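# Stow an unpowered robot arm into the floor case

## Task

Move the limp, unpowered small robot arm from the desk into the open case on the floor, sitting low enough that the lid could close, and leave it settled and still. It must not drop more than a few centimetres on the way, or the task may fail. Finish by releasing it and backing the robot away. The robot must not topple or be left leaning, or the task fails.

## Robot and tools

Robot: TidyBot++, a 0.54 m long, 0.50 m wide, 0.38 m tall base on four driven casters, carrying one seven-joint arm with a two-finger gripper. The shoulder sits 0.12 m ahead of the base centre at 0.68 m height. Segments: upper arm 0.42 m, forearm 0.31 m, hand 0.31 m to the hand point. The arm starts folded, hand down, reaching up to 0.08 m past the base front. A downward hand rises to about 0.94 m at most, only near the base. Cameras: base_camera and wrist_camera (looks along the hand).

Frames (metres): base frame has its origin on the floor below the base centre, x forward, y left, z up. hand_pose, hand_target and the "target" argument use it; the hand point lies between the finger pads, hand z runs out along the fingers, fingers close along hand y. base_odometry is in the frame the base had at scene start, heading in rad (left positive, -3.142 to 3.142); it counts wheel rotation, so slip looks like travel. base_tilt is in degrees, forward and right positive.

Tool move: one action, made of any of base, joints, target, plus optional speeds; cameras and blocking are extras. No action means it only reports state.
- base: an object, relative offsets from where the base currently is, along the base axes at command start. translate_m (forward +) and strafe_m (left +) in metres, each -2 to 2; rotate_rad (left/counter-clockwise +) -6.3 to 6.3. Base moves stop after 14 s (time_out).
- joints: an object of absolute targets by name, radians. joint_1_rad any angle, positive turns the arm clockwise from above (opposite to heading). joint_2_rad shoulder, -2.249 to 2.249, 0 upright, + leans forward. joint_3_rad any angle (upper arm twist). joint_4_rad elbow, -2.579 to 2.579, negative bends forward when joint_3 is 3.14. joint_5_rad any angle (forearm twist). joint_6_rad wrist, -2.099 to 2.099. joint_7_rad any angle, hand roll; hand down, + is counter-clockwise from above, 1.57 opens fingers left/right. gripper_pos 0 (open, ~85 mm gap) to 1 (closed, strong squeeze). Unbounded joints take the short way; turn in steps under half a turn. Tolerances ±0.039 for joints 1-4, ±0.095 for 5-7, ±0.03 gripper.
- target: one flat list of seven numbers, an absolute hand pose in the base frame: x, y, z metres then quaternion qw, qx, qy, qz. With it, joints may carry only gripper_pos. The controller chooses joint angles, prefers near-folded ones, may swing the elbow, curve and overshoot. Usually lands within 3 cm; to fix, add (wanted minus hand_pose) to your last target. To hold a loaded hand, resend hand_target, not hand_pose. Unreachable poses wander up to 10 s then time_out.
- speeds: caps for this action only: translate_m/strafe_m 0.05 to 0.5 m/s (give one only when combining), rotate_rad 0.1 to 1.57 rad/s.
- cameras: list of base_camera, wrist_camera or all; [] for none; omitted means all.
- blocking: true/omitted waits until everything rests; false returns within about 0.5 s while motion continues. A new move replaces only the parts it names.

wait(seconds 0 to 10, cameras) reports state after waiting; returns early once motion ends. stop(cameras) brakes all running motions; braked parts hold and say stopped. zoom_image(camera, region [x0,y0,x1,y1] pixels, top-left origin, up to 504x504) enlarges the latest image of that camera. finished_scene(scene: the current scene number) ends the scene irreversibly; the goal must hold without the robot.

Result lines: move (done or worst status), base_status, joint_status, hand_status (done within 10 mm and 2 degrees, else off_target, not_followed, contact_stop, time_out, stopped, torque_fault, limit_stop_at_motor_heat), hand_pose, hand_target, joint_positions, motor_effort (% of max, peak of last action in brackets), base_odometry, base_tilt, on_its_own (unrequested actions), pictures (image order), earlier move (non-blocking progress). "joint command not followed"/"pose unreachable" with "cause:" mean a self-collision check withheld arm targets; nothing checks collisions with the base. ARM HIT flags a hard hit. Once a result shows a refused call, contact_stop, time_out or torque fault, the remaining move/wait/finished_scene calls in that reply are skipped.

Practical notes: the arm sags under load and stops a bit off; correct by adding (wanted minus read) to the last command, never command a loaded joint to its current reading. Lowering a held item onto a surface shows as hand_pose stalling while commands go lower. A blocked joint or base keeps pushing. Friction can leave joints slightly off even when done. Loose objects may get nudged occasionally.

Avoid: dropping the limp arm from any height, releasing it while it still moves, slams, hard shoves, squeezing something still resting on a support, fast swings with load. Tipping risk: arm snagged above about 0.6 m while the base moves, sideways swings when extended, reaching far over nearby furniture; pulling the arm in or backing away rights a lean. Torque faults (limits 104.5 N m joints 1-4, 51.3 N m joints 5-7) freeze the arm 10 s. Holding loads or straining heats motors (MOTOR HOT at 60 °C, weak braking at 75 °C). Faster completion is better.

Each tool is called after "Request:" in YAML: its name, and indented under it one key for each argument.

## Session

Request:
move:

Scene clock: 0.00 s.
base_odometry: x=+0.000 y=+0.000 heading=+0.000
base_tilt: forward=+0.1 right=+0.7
base_status: not commanded
joint_positions: joint_1_rad=-0.046 joint_2_rad=-0.336 joint_3_rad=+3.188 joint_4_rad=-2.542 joint_5_rad=-0.030 joint_6_rad=-0.844 joint_7_rad=+1.565 gripper_pos=+0.000
joint_status: not commanded
motor_effort: joint_1_rad=+1 joint_2_rad=-1 joint_3_rad=-1 joint_4_rad=+14 joint_5_rad=+0 joint_6_rad=+1 joint_7_rad=+1
hand_pose: x=+0.2625 y=+0.0102 z=+0.5830 quat_wxyz=(-0.019, +0.999, -0.012, +0.046) (m; base frame)
hand_target: x=+0.2621 y=+0.0102 z=+0.5828 quat_wxyz=(-0.019, +0.999, -0.012, +0.045) (m; base frame)
hand_status: not commanded
pictures: base_camera, wrist_camera
Images, in order (width x height): base_camera 644x364, wrist_camera 644x476.

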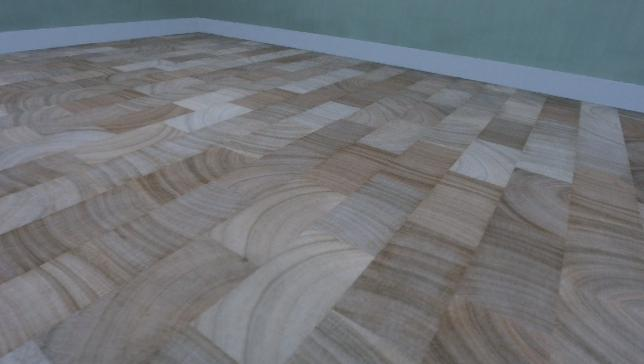

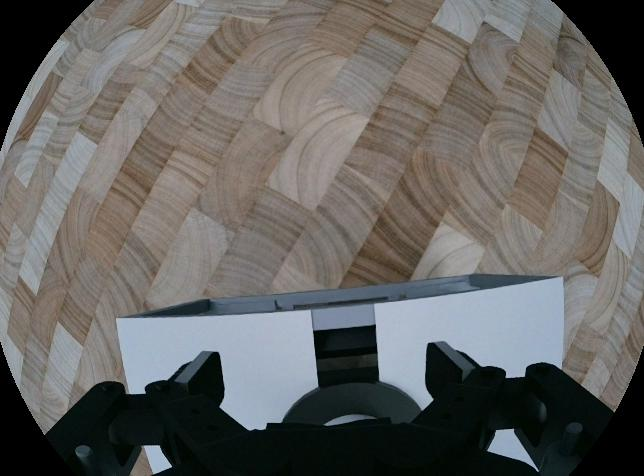

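Request:
move:
  base: {"rotate_rad": 1.4}

Request:
move:
  base: {"rotate_rad": 1.4}
  cameras: ["base_camera"]

Request:
move:
  base: {"rotate_rad": 1.4}
  cameras: ["base_camera"]

Scene clock: 2.30 s.
move: done
base_odometry: x=+0.000 y=+0.000 heading=+1.399
base_tilt: forward=+0.1 right=+0.7
base_status: done
joint_positions: joint_1_rad=-0.046 joint_2_rad=-0.336 joint_3_rad=+3.188 joint_4_rad=-2.542 joint_5_rad=-0.030 joint_6_rad=-0.844 joint_7_rad=+1.565 gripper_pos=+0.000
joint_status: not commanded
motor_effort: joint_1_rad=+1(1) joint_2_rad=-1(1) joint_3_rad=-1(2) joint_4_rad=+14(15) joint_5_rad=+0(1) joint_6_rad=+1(2) joint_7_rad=+1(1)
hand_pose: x=+0.2625 y=+0.0102 z=+0.5830 quat_wxyz=(-0.019, +0.999, -0.012, +0.046) (m; base frame)
hand_target: x=+0.2621 y=+0.0102 z=+0.5828 quat_wxyz=(-0.019, +0.999, -0.012, +0.045) (m; base frame)
hand_status: not commanded
pictures: base_camera, wrist_camera
Images, in order (width x height): base_camera 644x364, wrist_camera 644x476.

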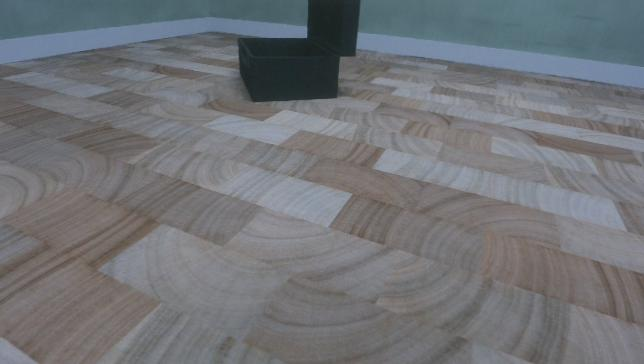

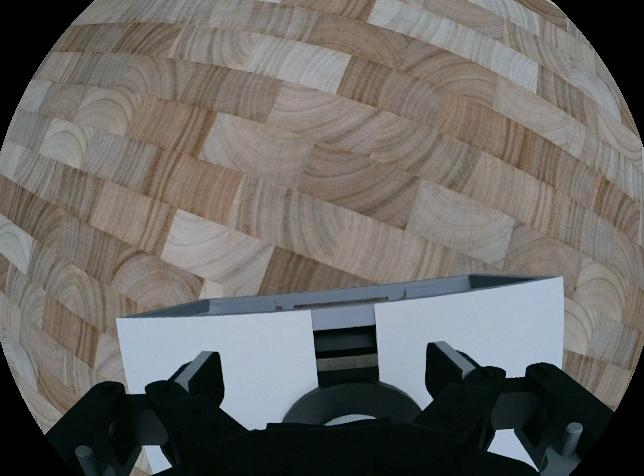

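Scene clock: 4.47 s.
move: done
base_odometry: x=+0.000 y=+0.000 heading=+2.798
base_tilt: forward=+0.0 right=+0.7
base_status: done
joint_positions: joint_1_rad=-0.046 joint_2_rad=-0.336 joint_3_rad=+3.188 joint_4_rad=-2.542 joint_5_rad=-0.030 joint_6_rad=-0.844 joint_7_rad=+1.565 gripper_pos=+0.000
joint_status: not commanded
motor_effort: joint_1_rad=+1(1) joint_2_rad=-1(1) joint_3_rad=-1(2) joint_4_rad=+14(15) joint_5_rad=+0(1) joint_6_rad=+1(2) joint_7_rad=+1(1)
hand_pose: x=+0.2625 y=+0.0102 z=+0.5830 quat_wxyz=(-0.019, +0.999, -0.012, +0.046) (m; base frame)
hand_target: x=+0.2621 y=+0.0102 z=+0.5828 quat_wxyz=(-0.019, +0.999, -0.012, +0.045) (m; base frame)
hand_status: not commanded
pictures: base_camera
Images, in order (width x height): base_camera 644x364.

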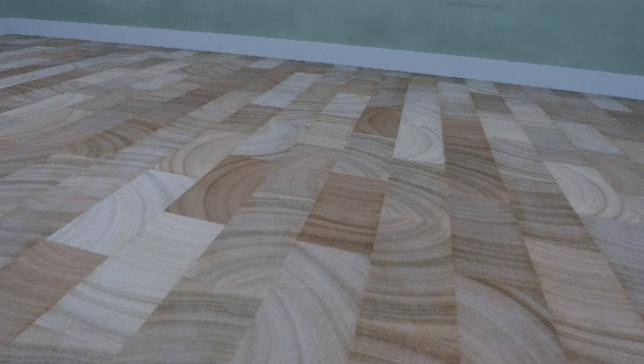

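Scene clock: 6.63 s.
move: done
base_odometry: x=+0.000 y=+0.000 heading=-2.085
base_tilt: forward=+0.1 right=+0.7
base_status: done
joint_positions: joint_1_rad=-0.046 joint_2_rad=-0.336 joint_3_rad=+3.188 joint_4_rad=-2.542 joint_5_rad=-0.030 joint_6_rad=-0.844 joint_7_rad=+1.565 gripper_pos=+0.000
joint_status: not commanded
motor_effort: joint_1_rad=+1(1) joint_2_rad=-1(1) joint_3_rad=-1(2) joint_4_rad=+14(15) joint_5_rad=+0(1) joint_6_rad=+1(2) joint_7_rad=+1(1)
hand_pose: x=+0.2625 y=+0.0102 z=+0.5830 quat_wxyz=(-0.019, +0.999, -0.012, +0.046) (m; base frame)
hand_target: x=+0.2621 y=+0.0102 z=+0.5828 quat_wxyz=(-0.019, +0.999, -0.012, +0.045) (m; base frame)
hand_status: not commanded
pictures: base_camera
Images, in order (width x height): base_camera 644x364.

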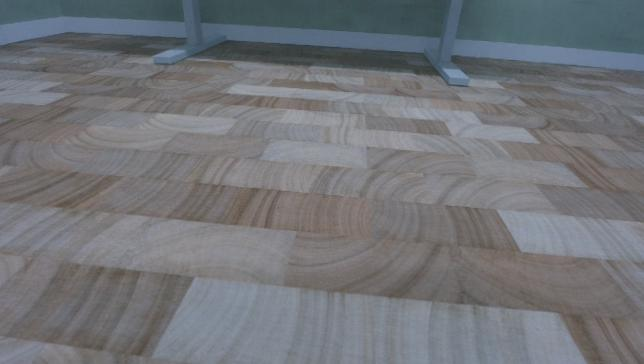

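Request:
move:
  base: {"translate_m": 0.92, "strafe_m": 0.32, "rotate_rad": -0.287}
  joints: {"joint_1_rad": 0, "joint_2_rad": -0.4, "joint_3_rad": 3.14, "joint_4_rad": -2.0, "joint_5_rad": 0, "joint_6_rad": -0.656, "joint_7_rad": 1.57}

Scene clock: 10.23 s.
move: done
base_odometry: x=-0.174 y=-0.959 heading=-2.373
base_tilt: forward=+0.1 right=+0.7
base_status: done
joint_positions: joint_1_rad=-0.012 joint_2_rad=-0.391 joint_3_rad=+3.156 joint_4_rad=-2.007 joint_5_rad=-0.030 joint_6_rad=-0.726 joint_7_rad=+1.565 gripper_pos=+0.000
joint_status: all done
motor_effort: joint_1_rad=+1(2) joint_2_rad=-5(7) joint_3_rad=-1(3) joint_4_rad=+21(21) joint_5_rad=+0(2) joint_6_rad=+7(7) joint_7_rad=+1(1)
hand_pose: x=+0.4962 y=+0.0063 z=+0.8397 quat_wxyz=(-0.017, +0.921, -0.011, +0.389) (m; base frame)
hand_target: x=+0.5104 y=+0.0020 z=+0.8632 quat_wxyz=(+0.000, +0.904, +0.000, +0.428) (m; base frame)
hand_status: not commanded
pictures: base_camera, wrist_camera
Images, in order (width x height): base_camera 644x364, wrist_camera 644x476.

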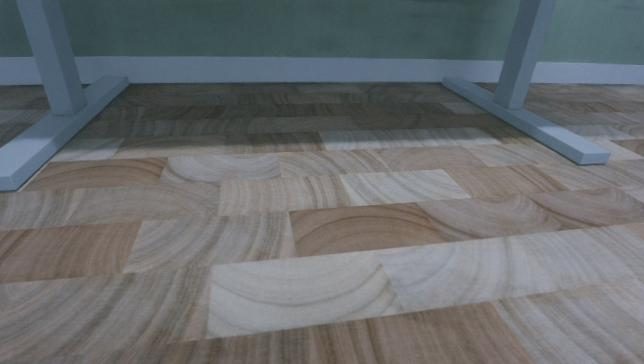

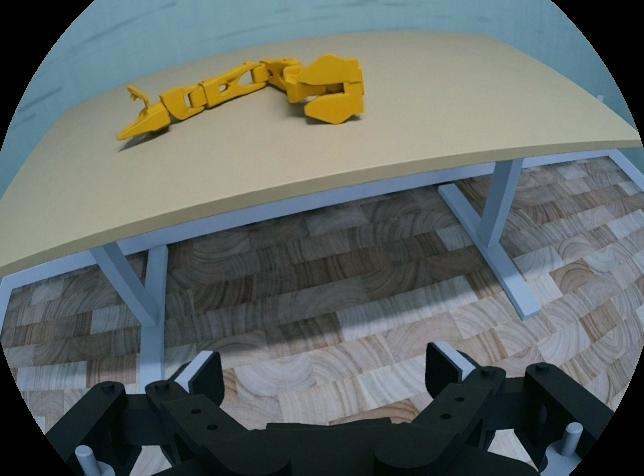

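Request:
zoom_image:
  camera: "wrist_camera"
  region: [90, 30, 400, 180]

Scaled by 1.626.

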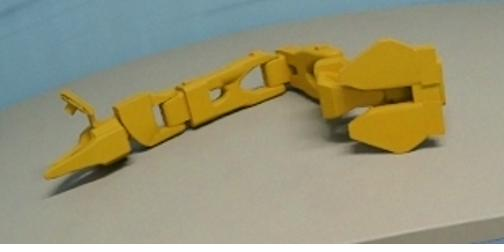

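Request:
move:
  base: {"rotate_rad": 0.24, "translate_m": 0.15}
  joints: {"joint_1_rad": 0, "joint_2_rad": -0.003, "joint_3_rad": 3.14, "joint_4_rad": -1.141, "joint_5_rad": 0, "joint_6_rad": -2.0, "joint_7_rad": 1.57}

Scene clock: 13.43 s.
move: done
base_odometry: x=-0.282 y=-1.063 heading=-2.132
base_tilt: forward=+0.0 right=+0.7
base_status: done
joint_positions: joint_1_rad=-0.007 joint_2_rad=-0.019 joint_3_rad=+3.150 joint_4_rad=-1.152 joint_5_rad=-0.029 joint_6_rad=-1.926 joint_7_rad=+1.565 gripper_pos=+0.000
joint_status: all done
motor_effort: joint_1_rad=+1(3) joint_2_rad=-14(15) joint_3_rad=-1(3) joint_4_rad=+16(23) joint_5_rad=+0(2) joint_6_rad=+1(8) joint_7_rad=+0(1)
hand_pose: x=+0.4213 y=+0.0094 z=+0.9258 quat_wxyz=(-0.014, +0.999, +0.002, +0.041) (m; base frame)
hand_target: x=+0.4042 y=+0.0018 z=+0.9231 quat_wxyz=(+0.000, +1.000, +0.000, +0.002) (m; base frame)
hand_status: not commanded
pictures: base_camera, wrist_camera
Images, in order (width x height): base_camera 644x364, wrist_camera 644x476.

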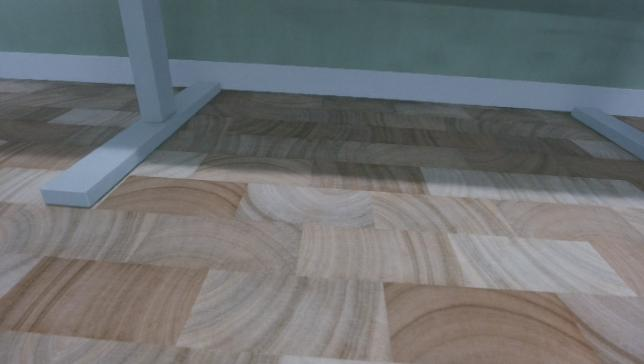

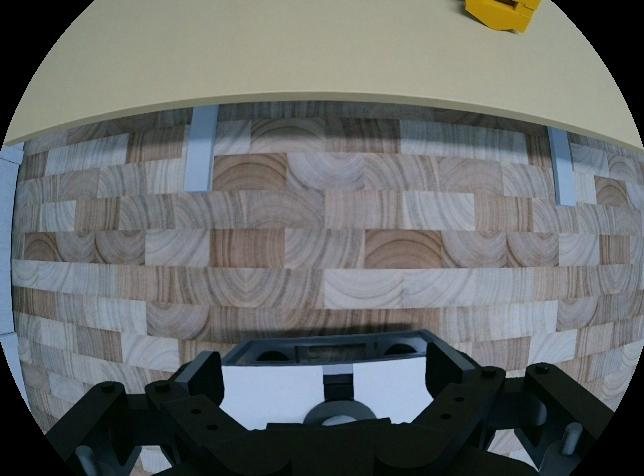

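Request:
move:
  base: {"translate_m": 0.3, "strafe_m": -0.08}

Scene clock: 15.60 s.
move: done
base_odometry: x=-0.510 y=-1.275 heading=-2.131
base_tilt: forward=+0.1 right=+0.7
base_status: done
joint_positions: joint_1_rad=-0.007 joint_2_rad=+0.002 joint_3_rad=+3.150 joint_4_rad=-1.150 joint_5_rad=-0.029 joint_6_rad=-1.934 joint_7_rad=+1.565 gripper_pos=+0.000
joint_status: not commanded
motor_effort: joint_1_rad=+1(2) joint_2_rad=-15(19) joint_3_rad=-2(2) joint_4_rad=+16(17) joint_5_rad=+0(1) joint_6_rad=+1(2) joint_7_rad=+1(1)
hand_pose: x=+0.4244 y=+0.0093 z=+0.9198 quat_wxyz=(-0.013, +1.000, +0.002, +0.028) (m; base frame)
hand_target: x=+0.4042 y=+0.0018 z=+0.9231 quat_wxyz=(+0.000, +1.000, +0.000, +0.002) (m; base frame)
hand_status: not commanded
pictures: base_camera, wrist_camera
Images, in order (width x height): base_camera 644x364, wrist_camera 644x476.

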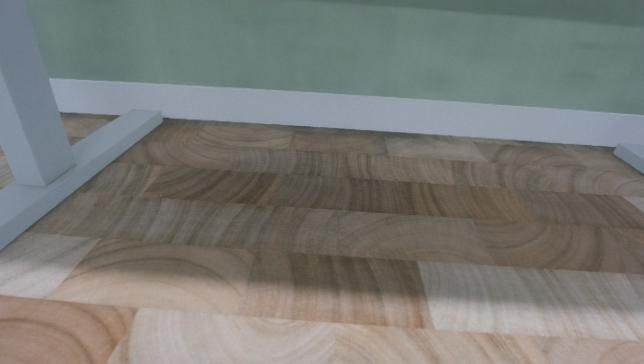

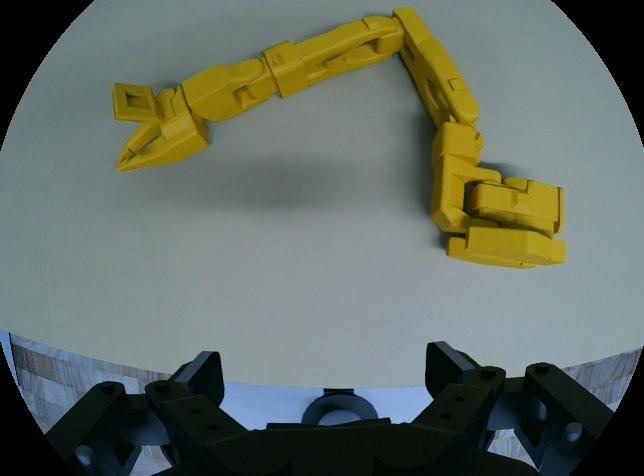

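Request:
move:
  base: {"translate_m": 0.05, "strafe_m": -0.09}
  joints: {"joint_1_rad": 0, "joint_2_rad": 0.50, "joint_3_rad": 3.14, "joint_4_rad": -0.605, "joint_5_rad": 0, "joint_6_rad": -2.07, "joint_7_rad": 2.11}

Scene clock: 18.63 s.
move: done
base_odometry: x=-0.613 y=-1.269 heading=-2.131
base_tilt: forward=+0.2 right=+0.8
base_status: done
joint_positions: joint_1_rad=-0.002 joint_2_rad=+0.491 joint_3_rad=+3.150 joint_4_rad=-0.617 joint_5_rad=-0.027 joint_6_rad=-1.998 joint_7_rad=+2.062 gripper_pos=+0.000
joint_status: all done
motor_effort: joint_1_rad=+1(3) joint_2_rad=-32(34) joint_3_rad=-2(3) joint_4_rad=+15(17) joint_5_rad=+0(1) joint_6_rad=+1(2) joint_7_rad=+1(2)
hand_pose: x=+0.6097 y=+0.0070 z=+0.8823 quat_wxyz=(-0.005, +0.969, +0.246, +0.020) (m; base frame)
hand_target: x=+0.5912 y=+0.0019 z=+0.8811 quat_wxyz=(-0.005, +0.964, +0.267, -0.016) (m; base frame)
hand_status: not commanded
pictures: base_camera, wrist_camera
Images, in order (width x height): base_camera 644x364, wrist_camera 644x476.

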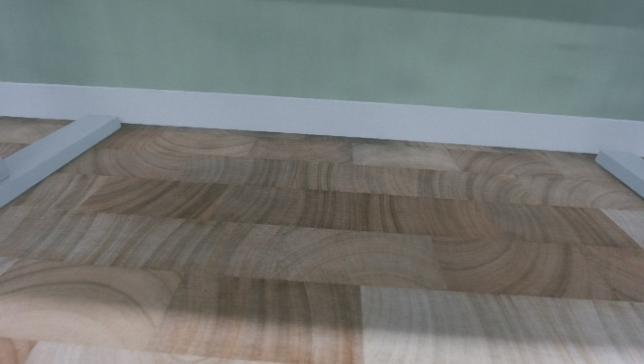

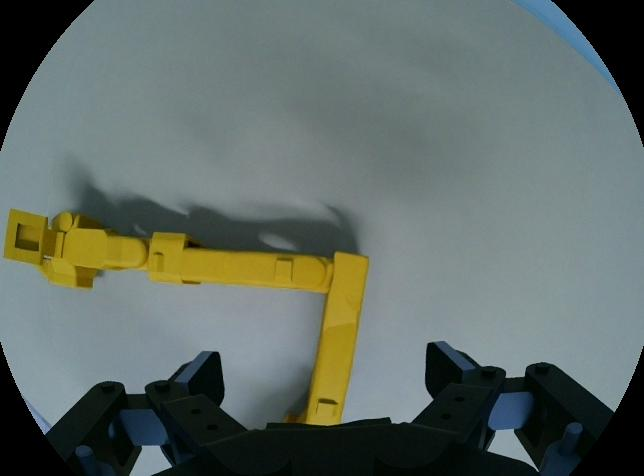

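Request:
move:
  base: {"strafe_m": -0.017}
  joints: {"joint_2_rad": 0.437, "joint_4_rad": -0.96, "joint_6_rad": -1.67, "joint_7_rad": 1.90}

Scene clock: 20.80 s.
move: done
base_odometry: x=-0.628 y=-1.260 heading=-2.131
base_tilt: forward=+0.1 right=+0.7
base_status: done
joint_positions: joint_1_rad=+0.004 joint_2_rad=+0.449 joint_3_rad=+3.150 joint_4_rad=-0.945 joint_5_rad=-0.026 joint_6_rad=-1.743 joint_7_rad=+1.947 gripper_pos=+0.000
joint_status: all done
motor_effort: joint_1_rad=+1(4) joint_2_rad=-31(34) joint_3_rad=-2(3) joint_4_rad=+17(18) joint_5_rad=+0(1) joint_6_rad=+0(2) joint_7_rad=+1(2)
hand_pose: x=+0.6129 y=+0.0043 z=+0.8048 quat_wxyz=(-0.010, +0.983, +0.184, +0.004) (m; base frame)
hand_target: x=+0.6299 y=+0.0020 z=+0.8070 quat_wxyz=(+0.006, +0.986, +0.164, +0.037) (m; base frame)
hand_status: not commanded
pictures: base_camera, wrist_camera
Images, in order (width x height): base_camera 644x364, wrist_camera 644x476.

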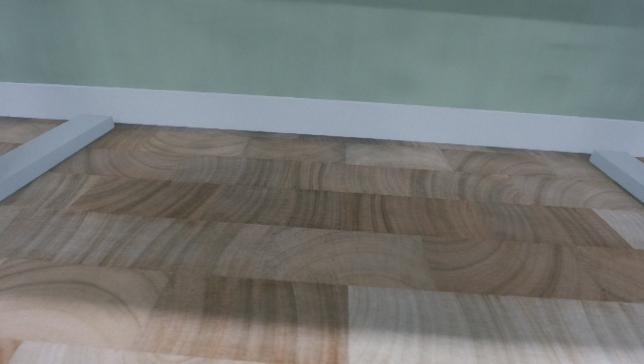

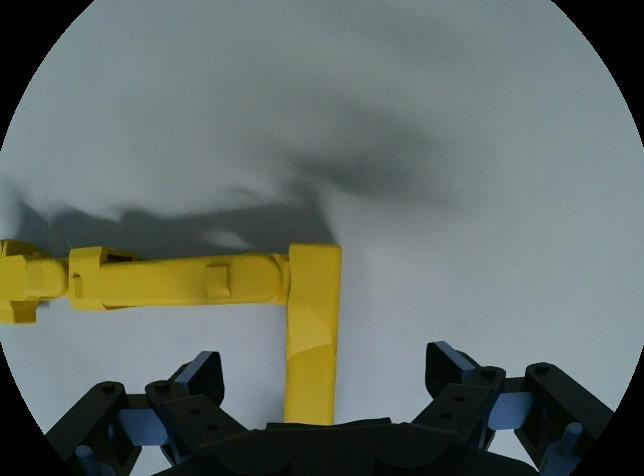

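Request:
move:
  base: {"strafe_m": 0.005}
  joints: {"joint_2_rad": 0.460, "joint_4_rad": -1.02, "joint_6_rad": -1.61, "joint_7_rad": 1.86, "gripper_pos": 0.4}

Scene clock: 21.83 s.
move: done
base_odometry: x=-0.623 y=-1.263 heading=-2.131
base_tilt: forward=+0.1 right=+0.8
base_status: done
joint_positions: joint_1_rad=+0.001 joint_2_rad=+0.455 joint_3_rad=+3.149 joint_4_rad=-1.007 joint_5_rad=-0.026 joint_6_rad=-1.681 joint_7_rad=+1.906 gripper_pos=+0.400
joint_status: all done
motor_effort: joint_1_rad=+1(4) joint_2_rad=-32(34) joint_3_rad=-1(3) joint_4_rad=+17(18) joint_5_rad=+0(1) joint_6_rad=+0(1) joint_7_rad=+1(2)
hand_pose: x=+0.6160 y=+0.0055 z=+0.7825 quat_wxyz=(-0.011, +0.986, +0.164, +0.001) (m; base frame)
hand_target: x=+0.6349 y=+0.0020 z=+0.7765 quat_wxyz=(+0.003, +0.989, +0.145, +0.026) (m; base frame)
hand_status: not commanded
pictures: base_camera, wrist_camera
Images, in order (width x height): base_camera 644x364, wrist_camera 644x476.

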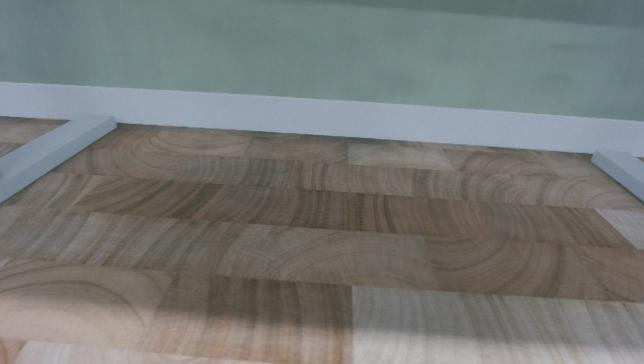

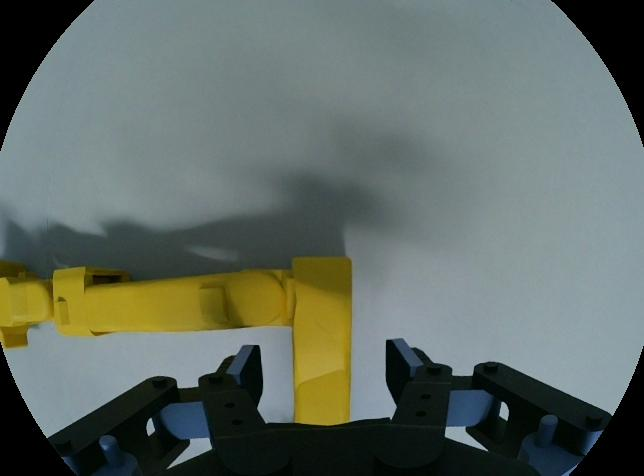

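Request:
move:
  joints: {"gripper_pos": 0.74}
  cameras: []

Request:
move:
  joints: {"gripper_pos": 0.86}

Scene clock: 22.70 s.
move: done
base_odometry: x=-0.623 y=-1.263 heading=-2.131
base_tilt: forward=+0.2 right=+0.7
base_status: not commanded
joint_positions: joint_1_rad=+0.001 joint_2_rad=+0.455 joint_3_rad=+3.149 joint_4_rad=-1.007 joint_5_rad=-0.026 joint_6_rad=-1.680 joint_7_rad=+1.903 gripper_pos=+0.736
joint_status: all done
motor_effort: joint_1_rad=+2(2) joint_2_rad=-30(32) joint_3_rad=-1(2) joint_4_rad=+16(17) joint_5_rad=+0(2) joint_6_rad=+1(1) joint_7_rad=+1(1)
hand_pose: x=+0.6163 y=+0.0058 z=+0.7826 quat_wxyz=(-0.011, +0.987, +0.163, +0.002) (m; base frame)
hand_target: x=+0.6349 y=+0.0020 z=+0.7765 quat_wxyz=(+0.003, +0.989, +0.145, +0.026) (m; base frame)
hand_status: not commanded
pictures: none
No camera images: "cameras" was empty.

Scene clock: 23.23 s.
move: off_target
base_odometry: x=-0.623 y=-1.263 heading=-2.131
base_tilt: forward=+0.1 right=+0.8
base_status: not commanded
joint_positions: joint_1_rad=+0.001 joint_2_rad=+0.454 joint_3_rad=+3.149 joint_4_rad=-1.007 joint_5_rad=-0.026 joint_6_rad=-1.678 joint_7_rad=+1.902 gripper_pos=+0.771
joint_status: gripper_pos off_target (ended at +0.771, target +0.860)
motor_effort: joint_1_rad=+1(1) joint_2_rad=-30(30) joint_3_rad=-2(2) joint_4_rad=+16(17) joint_5_rad=+0(1) joint_6_rad=+1(1) joint_7_rad=+1(1)
hand_pose: x=+0.6168 y=+0.0058 z=+0.7830 quat_wxyz=(-0.011, +0.987, +0.162, +0.003) (m; base frame)
hand_target: x=+0.6349 y=+0.0020 z=+0.7765 quat_wxyz=(+0.003, +0.989, +0.145, +0.026) (m; base frame)
hand_status: not commanded
pictures: base_camera, wrist_camera
Images, in order (width x height): base_camera 644x364, wrist_camera 644x476.

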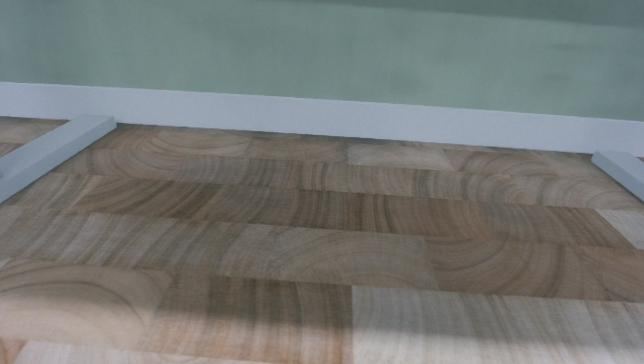

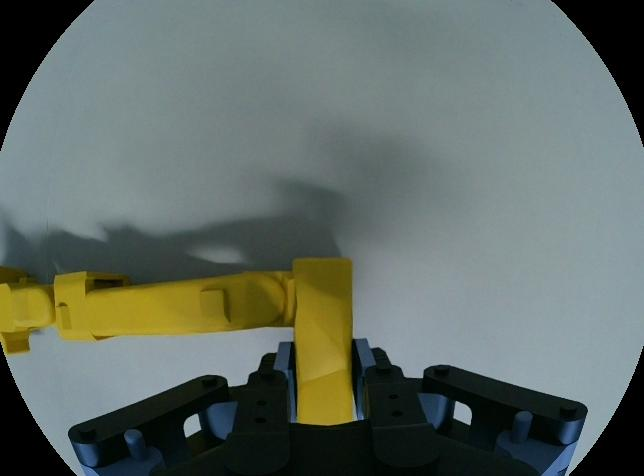

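Request:
move:
  joints: {"joint_2_rad": 0.43, "joint_4_rad": -0.76, "joint_6_rad": -1.95, "gripper_pos": 0.88}

Scene clock: 24.93 s.
move: off_target
base_odometry: x=-0.623 y=-1.263 heading=-2.131
base_tilt: forward=+0.1 right=+0.7
base_status: not commanded
joint_positions: joint_1_rad=+0.001 joint_2_rad=+0.454 joint_3_rad=+3.149 joint_4_rad=-0.782 joint_5_rad=-0.020 joint_6_rad=-1.871 joint_7_rad=+1.902 gripper_pos=+0.771
joint_status: gripper_pos off_target (ended at +0.771, target +0.880); the others done
motor_effort: joint_1_rad=+1(1) joint_2_rad=-36(40) joint_3_rad=-2(3) joint_4_rad=+19(22) joint_5_rad=-1(2) joint_6_rad=+0(2) joint_7_rad=+1(1)
hand_pose: x=+0.6114 y=+0.0041 z=+0.8522 quat_wxyz=(-0.005, +0.986, +0.164, +0.019) (m; base frame)
hand_target: x=+0.5867 y=+0.0019 z=+0.8698 quat_wxyz=(+0.000, +0.989, +0.145, +0.001) (m; base frame)
hand_status: not commanded
pictures: base_camera, wrist_camera
Images, in order (width x height): base_camera 644x364, wrist_camera 644x476.

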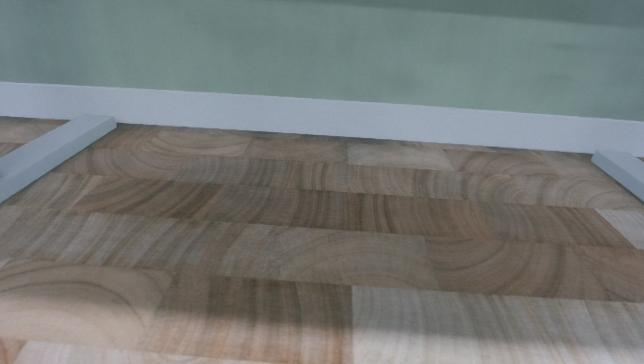

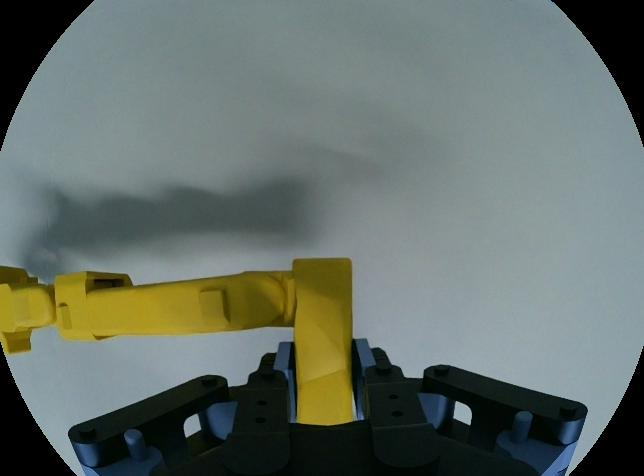

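Request:
move:
  base: {"translate_m": -0.56}
  speeds: {"translate_m": 0.4}
  joints: {"joint_2_rad": 0.16, "joint_4_rad": -1.14, "joint_6_rad": -1.72, "joint_7_rad": 0.78}
  cameras: ["wrist_camera"]

Request:
move:
  joints: {"joint_2_rad": 0.16, "joint_4_rad": -1.575, "joint_6_rad": -1.28}

Scene clock: 27.87 s.
move: done
base_odometry: x=-0.326 y=-0.788 heading=-2.131
base_tilt: forward=+0.1 right=+0.7
base_status: done
joint_positions: joint_1_rad=+0.000 joint_2_rad=+0.181 joint_3_rad=+3.149 joint_4_rad=-1.146 joint_5_rad=-0.020 joint_6_rad=-1.793 joint_7_rad=+0.827 gripper_pos=+0.771
joint_status: all done
motor_effort: joint_1_rad=+1(2) joint_2_rad=-27(42) joint_3_rad=-2(3) joint_4_rad=+21(21) joint_5_rad=-2(2) joint_6_rad=+1(3) joint_7_rad=+1(1)
hand_pose: x=+0.5069 y=+0.0046 z=+0.8603 quat_wxyz=(-0.012, +0.931, -0.365, +0.007) (m; base frame)
hand_target: x=+0.5267 y=+0.0020 z=+0.8723 quat_wxyz=(-0.024, +0.921, -0.384, +0.056) (m; base frame)
hand_status: not commanded
pictures: wrist_camera
Images, in order (width x height): wrist_camera 644x476.

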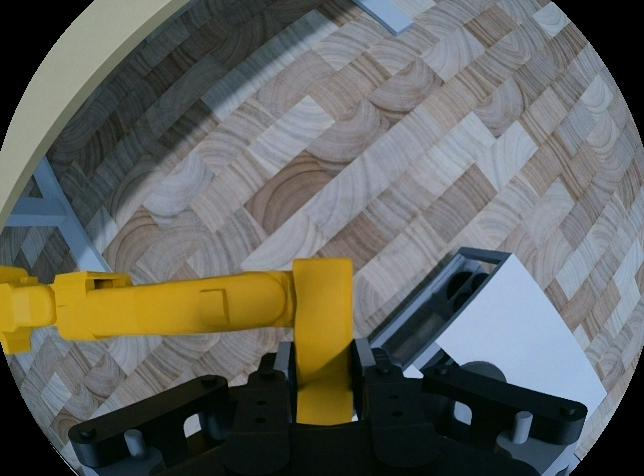

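Scene clock: 29.77 s.
move: done
base_odometry: x=-0.326 y=-0.788 heading=-2.131
base_tilt: forward=+0.1 right=+0.7
base_status: not commanded
joint_positions: joint_1_rad=+0.000 joint_2_rad=+0.182 joint_3_rad=+3.149 joint_4_rad=-1.581 joint_5_rad=-0.020 joint_6_rad=-1.358 joint_7_rad=+0.827 gripper_pos=+0.771
joint_status: all done
motor_effort: joint_1_rad=+1(1) joint_2_rad=-27(30) joint_3_rad=-2(2) joint_4_rad=+21(23) joint_5_rad=-2(2) joint_6_rad=+1(2) joint_7_rad=+0(1)
hand_pose: x=+0.5105 y=+0.0044 z=+0.7243 quat_wxyz=(-0.012, +0.929, -0.369, +0.007) (m; base frame)
hand_target: x=+0.5354 y=+0.0020 z=+0.7370 quat_wxyz=(-0.025, +0.921, -0.384, +0.058) (m; base frame)
hand_status: not commanded
pictures: base_camera, wrist_camera
Images, in order (width x height): base_camera 644x364, wrist_camera 644x476.

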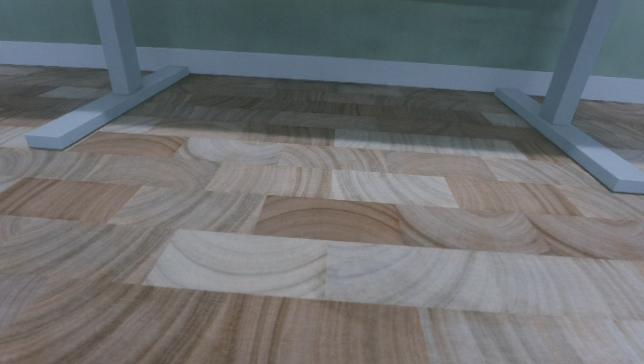

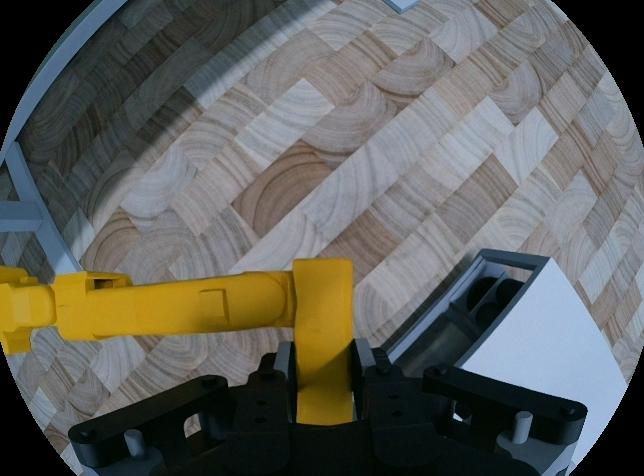

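Request:
move:
  joints: {"joint_2_rad": 0.172, "joint_4_rad": -1.462, "joint_6_rad": -1.53}

Scene clock: 32.53 s.
move: done
base_odometry: x=-0.326 y=-0.788 heading=-2.131
base_tilt: forward=+0.1 right=+0.8
base_status: not commanded
joint_positions: joint_1_rad=+0.000 joint_2_rad=+0.186 joint_3_rad=+3.149 joint_4_rad=-1.489 joint_5_rad=-0.020 joint_6_rad=-1.475 joint_7_rad=+0.826 gripper_pos=+0.771
joint_status: all done
motor_effort: joint_1_rad=+1(1) joint_2_rad=-27(29) joint_3_rad=-1(2) joint_4_rad=+21(23) joint_5_rad=-3(3) joint_6_rad=+1(2) joint_7_rad=+1(1)
hand_pose: x=+0.5071 y=+0.0045 z=+0.7517 quat_wxyz=(-0.007, +0.930, -0.368, -0.007) (m; base frame)
hand_target: x=+0.4978 y=+0.0019 z=+0.7653 quat_wxyz=(+0.004, +0.923, -0.384, -0.010) (m; base frame)
hand_status: not commanded
pictures: base_camera, wrist_camera
Images, in order (width x height): base_camera 644x364, wrist_camera 644x476.

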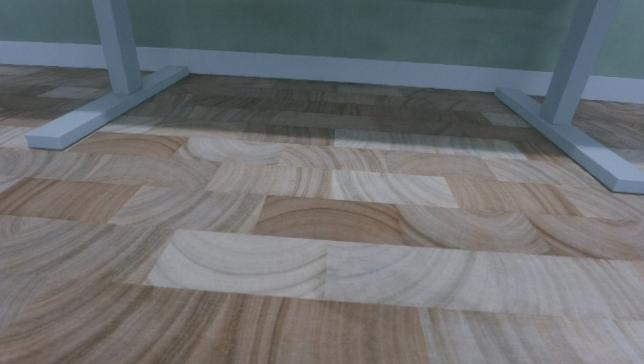

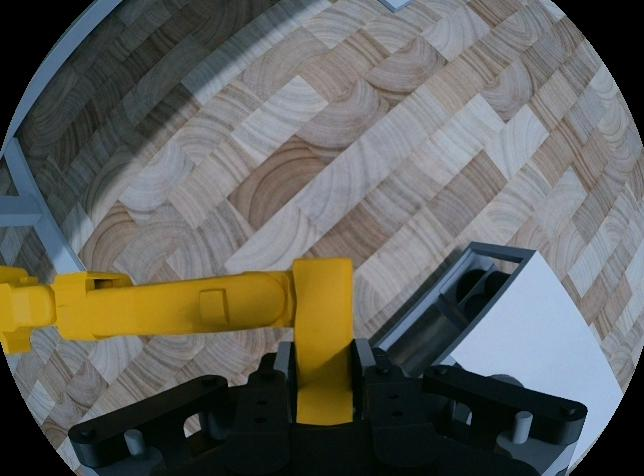

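Request:
move:
  base: {"translate_m": 0.12}
  speeds: {"translate_m": 0.15}
  cameras: ["wrist_camera"]

Scene clock: 34.00 s.
move: done
base_odometry: x=-0.390 y=-0.890 heading=-2.131
base_tilt: forward=+0.2 right=+0.7
base_status: done
joint_positions: joint_1_rad=+0.000 joint_2_rad=+0.193 joint_3_rad=+3.149 joint_4_rad=-1.487 joint_5_rad=-0.018 joint_6_rad=-1.478 joint_7_rad=+0.824 gripper_pos=+0.771
joint_status: not commanded
motor_effort: joint_1_rad=+1(2) joint_2_rad=-27(30) joint_3_rad=-2(3) joint_4_rad=+21(22) joint_5_rad=-2(3) joint_6_rad=+0(3) joint_7_rad=+1(1)
hand_pose: x=+0.5070 y=+0.0040 z=+0.7490 quat_wxyz=(-0.004, +0.929, -0.369, -0.011) (m; base frame)
hand_target: x=+0.4978 y=+0.0019 z=+0.7653 quat_wxyz=(+0.004, +0.923, -0.384, -0.010) (m; base frame)
hand_status: not commanded
pictures: wrist_camera
Images, in order (width x height): wrist_camera 644x476.

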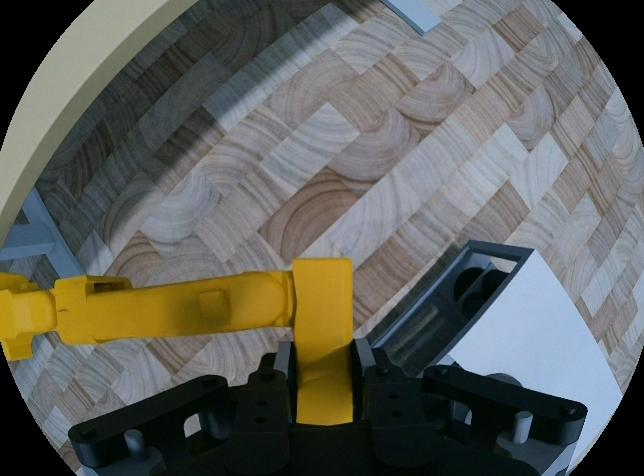

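Request:
zoom_image:
  camera: "wrist_camera"
  region: [0, 150, 240, 400]

Scaled by 2.016.

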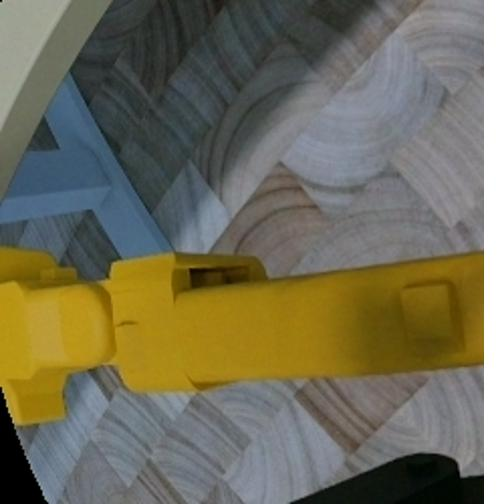

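Request:
move:
  base: {"translate_m": 0.05}
  speeds: {"translate_m": 0.12}
  cameras: ["wrist_camera"]

Scene clock: 35.33 s.
move: done
base_odometry: x=-0.417 y=-0.933 heading=-2.131
base_tilt: forward=+0.2 right=+0.7
base_status: done
joint_positions: joint_1_rad=+0.000 joint_2_rad=+0.194 joint_3_rad=+3.149 joint_4_rad=-1.487 joint_5_rad=-0.015 joint_6_rad=-1.492 joint_7_rad=+0.824 gripper_pos=+0.771
joint_status: not commanded
motor_effort: joint_1_rad=+1(2) joint_2_rad=-27(29) joint_3_rad=-1(2) joint_4_rad=+21(23) joint_5_rad=-2(3) joint_6_rad=+1(4) joint_7_rad=+0(1)
hand_pose: x=+0.5029 y=+0.0032 z=+0.7489 quat_wxyz=(-0.001, +0.929, -0.369, -0.017) (m; base frame)
hand_target: x=+0.4978 y=+0.0019 z=+0.7653 quat_wxyz=(+0.004, +0.923, -0.384, -0.010) (m; base frame)
hand_status: not commanded
pictures: wrist_camera
Images, in order (width x height): wrist_camera 644x476.

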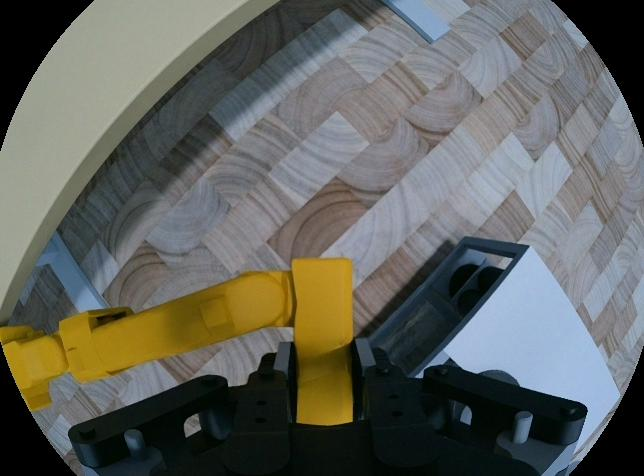

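Request:
move:
  base: {"translate_m": 0.03}
  speeds: {"translate_m": 0.1}
  joints: {"joint_7_rad": 0.52}
  cameras: ["wrist_camera"]

Scene clock: 36.47 s.
move: done
base_odometry: x=-0.433 y=-0.958 heading=-2.131
base_tilt: forward=+0.1 right=+0.7
base_status: done
joint_positions: joint_1_rad=+0.000 joint_2_rad=+0.198 joint_3_rad=+3.149 joint_4_rad=-1.480 joint_5_rad=-0.013 joint_6_rad=-1.503 joint_7_rad=+0.555 gripper_pos=+0.771
joint_status: all done
motor_effort: joint_1_rad=+1(3) joint_2_rad=-27(30) joint_3_rad=-1(2) joint_4_rad=+21(24) joint_5_rad=-2(4) joint_6_rad=+1(5) joint_7_rad=+0(2)
hand_pose: x=+0.5024 y=+0.0026 z=+0.7500 quat_wxyz=(+0.004, +0.871, -0.490, -0.020) (m; base frame)
hand_target: x=+0.4978 y=+0.0019 z=+0.7653 quat_wxyz=(+0.005, +0.865, -0.501, -0.010) (m; base frame)
hand_status: not commanded
pictures: wrist_camera
Images, in order (width x height): wrist_camera 644x476.

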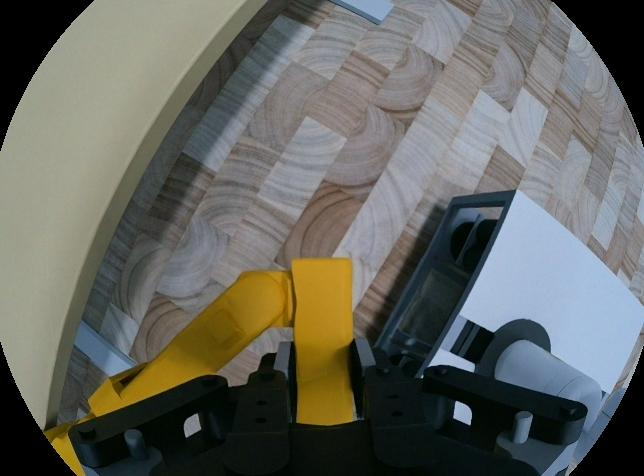

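Request:
move:
  joints: {"joint_7_rad": 0.22}
  cameras: ["wrist_camera"]

Scene clock: 37.60 s.
move: done
base_odometry: x=-0.433 y=-0.958 heading=-2.131
base_tilt: forward=+0.1 right=+0.7
base_status: not commanded
joint_positions: joint_1_rad=+0.000 joint_2_rad=+0.198 joint_3_rad=+3.149 joint_4_rad=-1.480 joint_5_rad=-0.013 joint_6_rad=-1.503 joint_7_rad=+0.254 gripper_pos=+0.771
joint_status: all done
motor_effort: joint_1_rad=+1(3) joint_2_rad=-27(28) joint_3_rad=-1(3) joint_4_rad=+21(22) joint_5_rad=-2(3) joint_6_rad=+1(3) joint_7_rad=+1(1)
hand_pose: x=+0.5024 y=+0.0029 z=+0.7499 quat_wxyz=(+0.007, +0.788, -0.615, -0.019) (m; base frame)
hand_target: x=+0.4978 y=+0.0019 z=+0.7653 quat_wxyz=(+0.007, +0.781, -0.625, -0.009) (m; base frame)
hand_status: not commanded
pictures: wrist_camera
Images, in order (width x height): wrist_camera 644x476.

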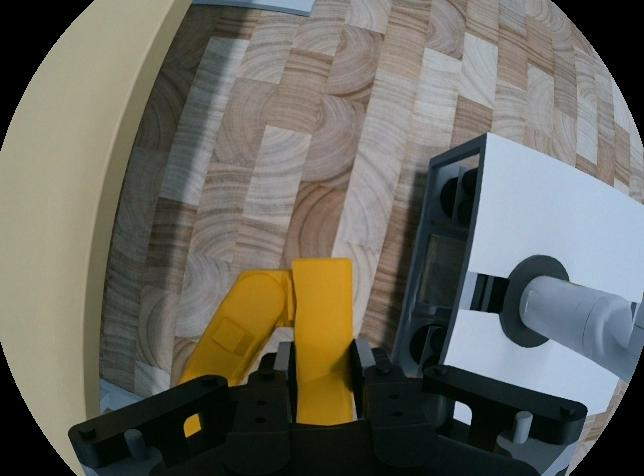

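Request:
move:
  joints: {"joint_7_rad": 0.0}
  cameras: ["wrist_camera"]

Scene clock: 38.60 s.
move: done
base_odometry: x=-0.433 y=-0.958 heading=-2.131
base_tilt: forward=+0.1 right=+0.7
base_status: not commanded
joint_positions: joint_1_rad=-0.001 joint_2_rad=+0.198 joint_3_rad=+3.148 joint_4_rad=-1.480 joint_5_rad=-0.013 joint_6_rad=-1.503 joint_7_rad=+0.030 gripper_pos=+0.771
joint_status: all done
motor_effort: joint_1_rad=+2(2) joint_2_rad=-27(28) joint_3_rad=-1(2) joint_4_rad=+22(23) joint_5_rad=-2(3) joint_6_rad=+2(3) joint_7_rad=+0(2)
hand_pose: x=+0.5021 y=+0.0035 z=+0.7498 quat_wxyz=(+0.009, +0.715, -0.698, -0.018) (m; base frame)
hand_target: x=+0.4978 y=+0.0019 z=+0.7653 quat_wxyz=(+0.008, +0.708, -0.707, -0.008) (m; base frame)
hand_status: not commanded
pictures: wrist_camera
Images, in order (width x height): wrist_camera 644x476.

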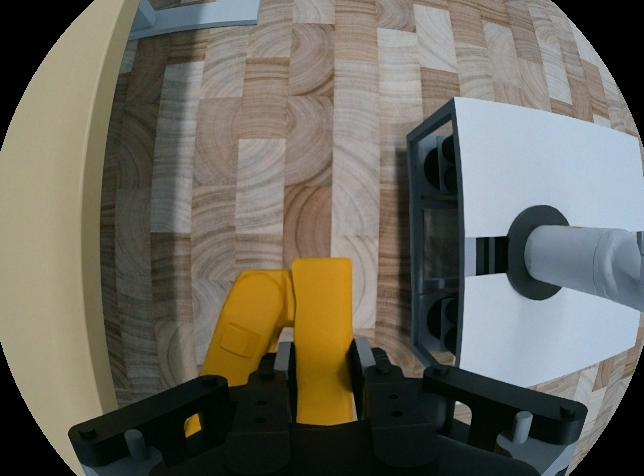

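Request:
move:
  base: {"translate_m": -0.15}
  speeds: {"translate_m": 0.4}
  cameras: ["wrist_camera"]

Request:
move:
  base: {"translate_m": -1.557, "strafe_m": -0.40, "rotate_rad": -2.592}
  speeds: {"translate_m": 0.4, "rotate_rad": 0.8}
  joints: {"joint_2_rad": 0.612, "joint_4_rad": -1.66, "joint_6_rad": -0.765, "joint_7_rad": 1.61}

Scene clock: 40.93 s.
move: done
base_odometry: x=-0.353 y=-0.831 heading=-2.131
base_tilt: forward=+0.1 right=+0.7
base_status: done
joint_positions: joint_1_rad=+0.000 joint_2_rad=+0.192 joint_3_rad=+3.147 joint_4_rad=-1.480 joint_5_rad=-0.012 joint_6_rad=-1.503 joint_7_rad=+0.030 gripper_pos=+0.771
joint_status: not commanded
motor_effort: joint_1_rad=+1(4) joint_2_rad=-28(31) joint_3_rad=-2(3) joint_4_rad=+21(22) joint_5_rad=-2(3) joint_6_rad=+1(2) joint_7_rad=+1(1)
hand_pose: x=+0.5018 y=+0.0031 z=+0.7521 quat_wxyz=(+0.007, +0.715, -0.698, -0.016) (m; base frame)
hand_target: x=+0.4978 y=+0.0019 z=+0.7653 quat_wxyz=(+0.008, +0.708, -0.707, -0.008) (m; base frame)
hand_status: not commanded
pictures: wrist_camera
Images, in order (width x height): wrist_camera 644x476.

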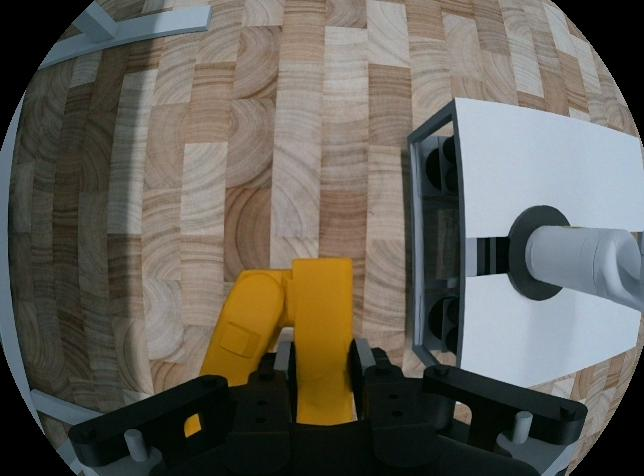

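Scene clock: 46.17 s.
move: done
base_odometry: x=+0.136 y=+0.701 heading=+1.559
base_tilt: forward=+0.1 right=+0.7
base_status: done
joint_positions: joint_1_rad=+0.003 joint_2_rad=+0.635 joint_3_rad=+3.146 joint_4_rad=-1.655 joint_5_rad=-0.012 joint_6_rad=-0.815 joint_7_rad=+1.565 gripper_pos=+0.771
joint_status: all done
motor_effort: joint_1_rad=+1(5) joint_2_rad=-38(42) joint_3_rad=-2(6) joint_4_rad=+15(20) joint_5_rad=-1(2) joint_6_rad=-1(3) joint_7_rad=+1(1)
hand_pose: x=+0.6167 y=+0.0004 z=+0.5026 quat_wxyz=(-0.003, +1.000, -0.010, +0.019) (m; base frame)
hand_target: x=+0.6334 y=+0.0022 z=+0.5138 quat_wxyz=(+0.001, +0.998, +0.020, +0.052) (m; base frame)
hand_status: not commanded
pictures: base_camera, wrist_camera
Images, in order (width x height): base_camera 644x364, wrist_camera 644x476.

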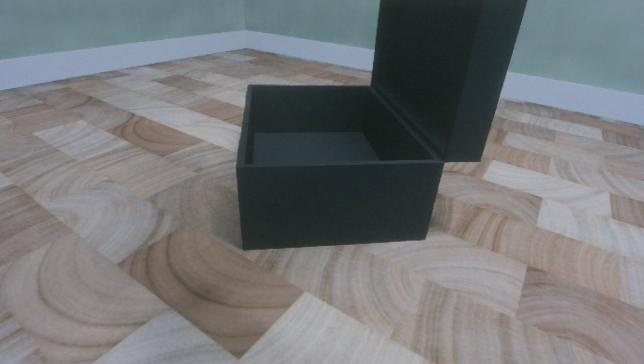

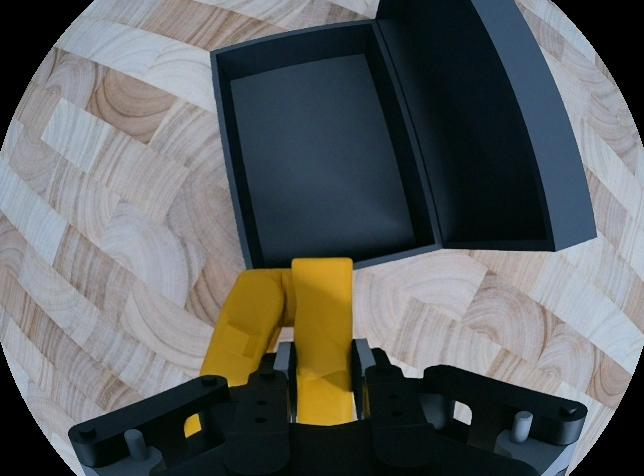

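Request:
move:
  base: {"translate_m": 0.346, "strafe_m": -0.068, "rotate_rad": 0.167}
  speeds: {"translate_m": 0.3}
  joints: {"joint_2_rad": 1.09, "joint_4_rad": -1.605, "joint_6_rad": -0.335, "joint_7_rad": 1.725}

Scene clock: 48.70 s.
move: done
base_odometry: x=+0.208 y=+1.046 heading=+1.727
base_tilt: forward=+0.2 right=+0.7
base_status: done
joint_positions: joint_1_rad=-0.001 joint_2_rad=+1.106 joint_3_rad=+3.137 joint_4_rad=-1.607 joint_5_rad=-0.012 joint_6_rad=-0.388 joint_7_rad=+1.678 gripper_pos=+0.771
joint_status: all done
motor_effort: joint_1_rad=+1(7) joint_2_rad=-44(47) joint_3_rad=-3(5) joint_4_rad=+9(18) joint_5_rad=+0(2) joint_6_rad=-1(3) joint_7_rad=+1(2)
hand_pose: x=+0.6384 y=+0.0063 z=+0.2737 quat_wxyz=(-0.003, +0.999, +0.050, +0.021) (m; base frame)
hand_target: x=+0.6625 y=+0.0023 z=+0.2835 quat_wxyz=(+0.004, +0.995, +0.077, +0.056) (m; base frame)
hand_status: not commanded
pictures: base_camera, wrist_camera
Images, in order (width x height): base_camera 644x364, wrist_camera 644x476.

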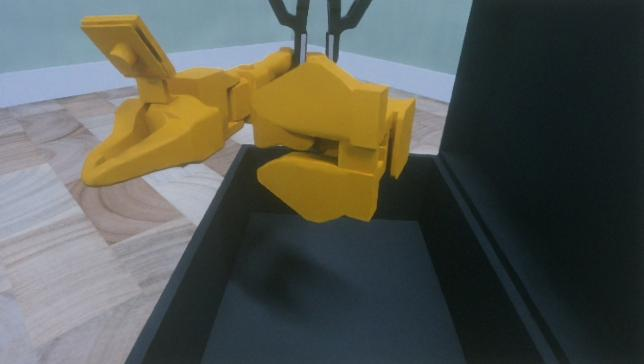

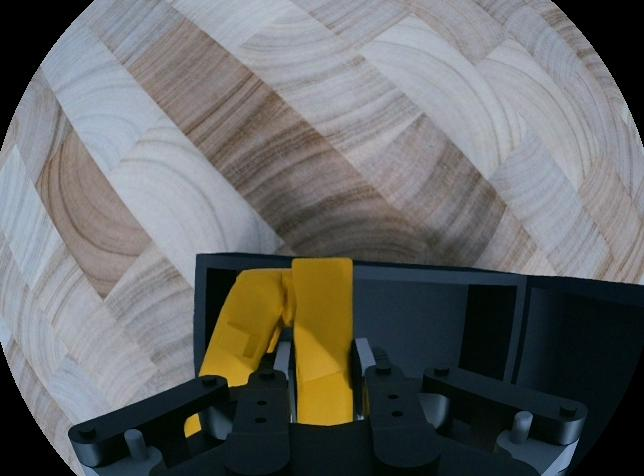

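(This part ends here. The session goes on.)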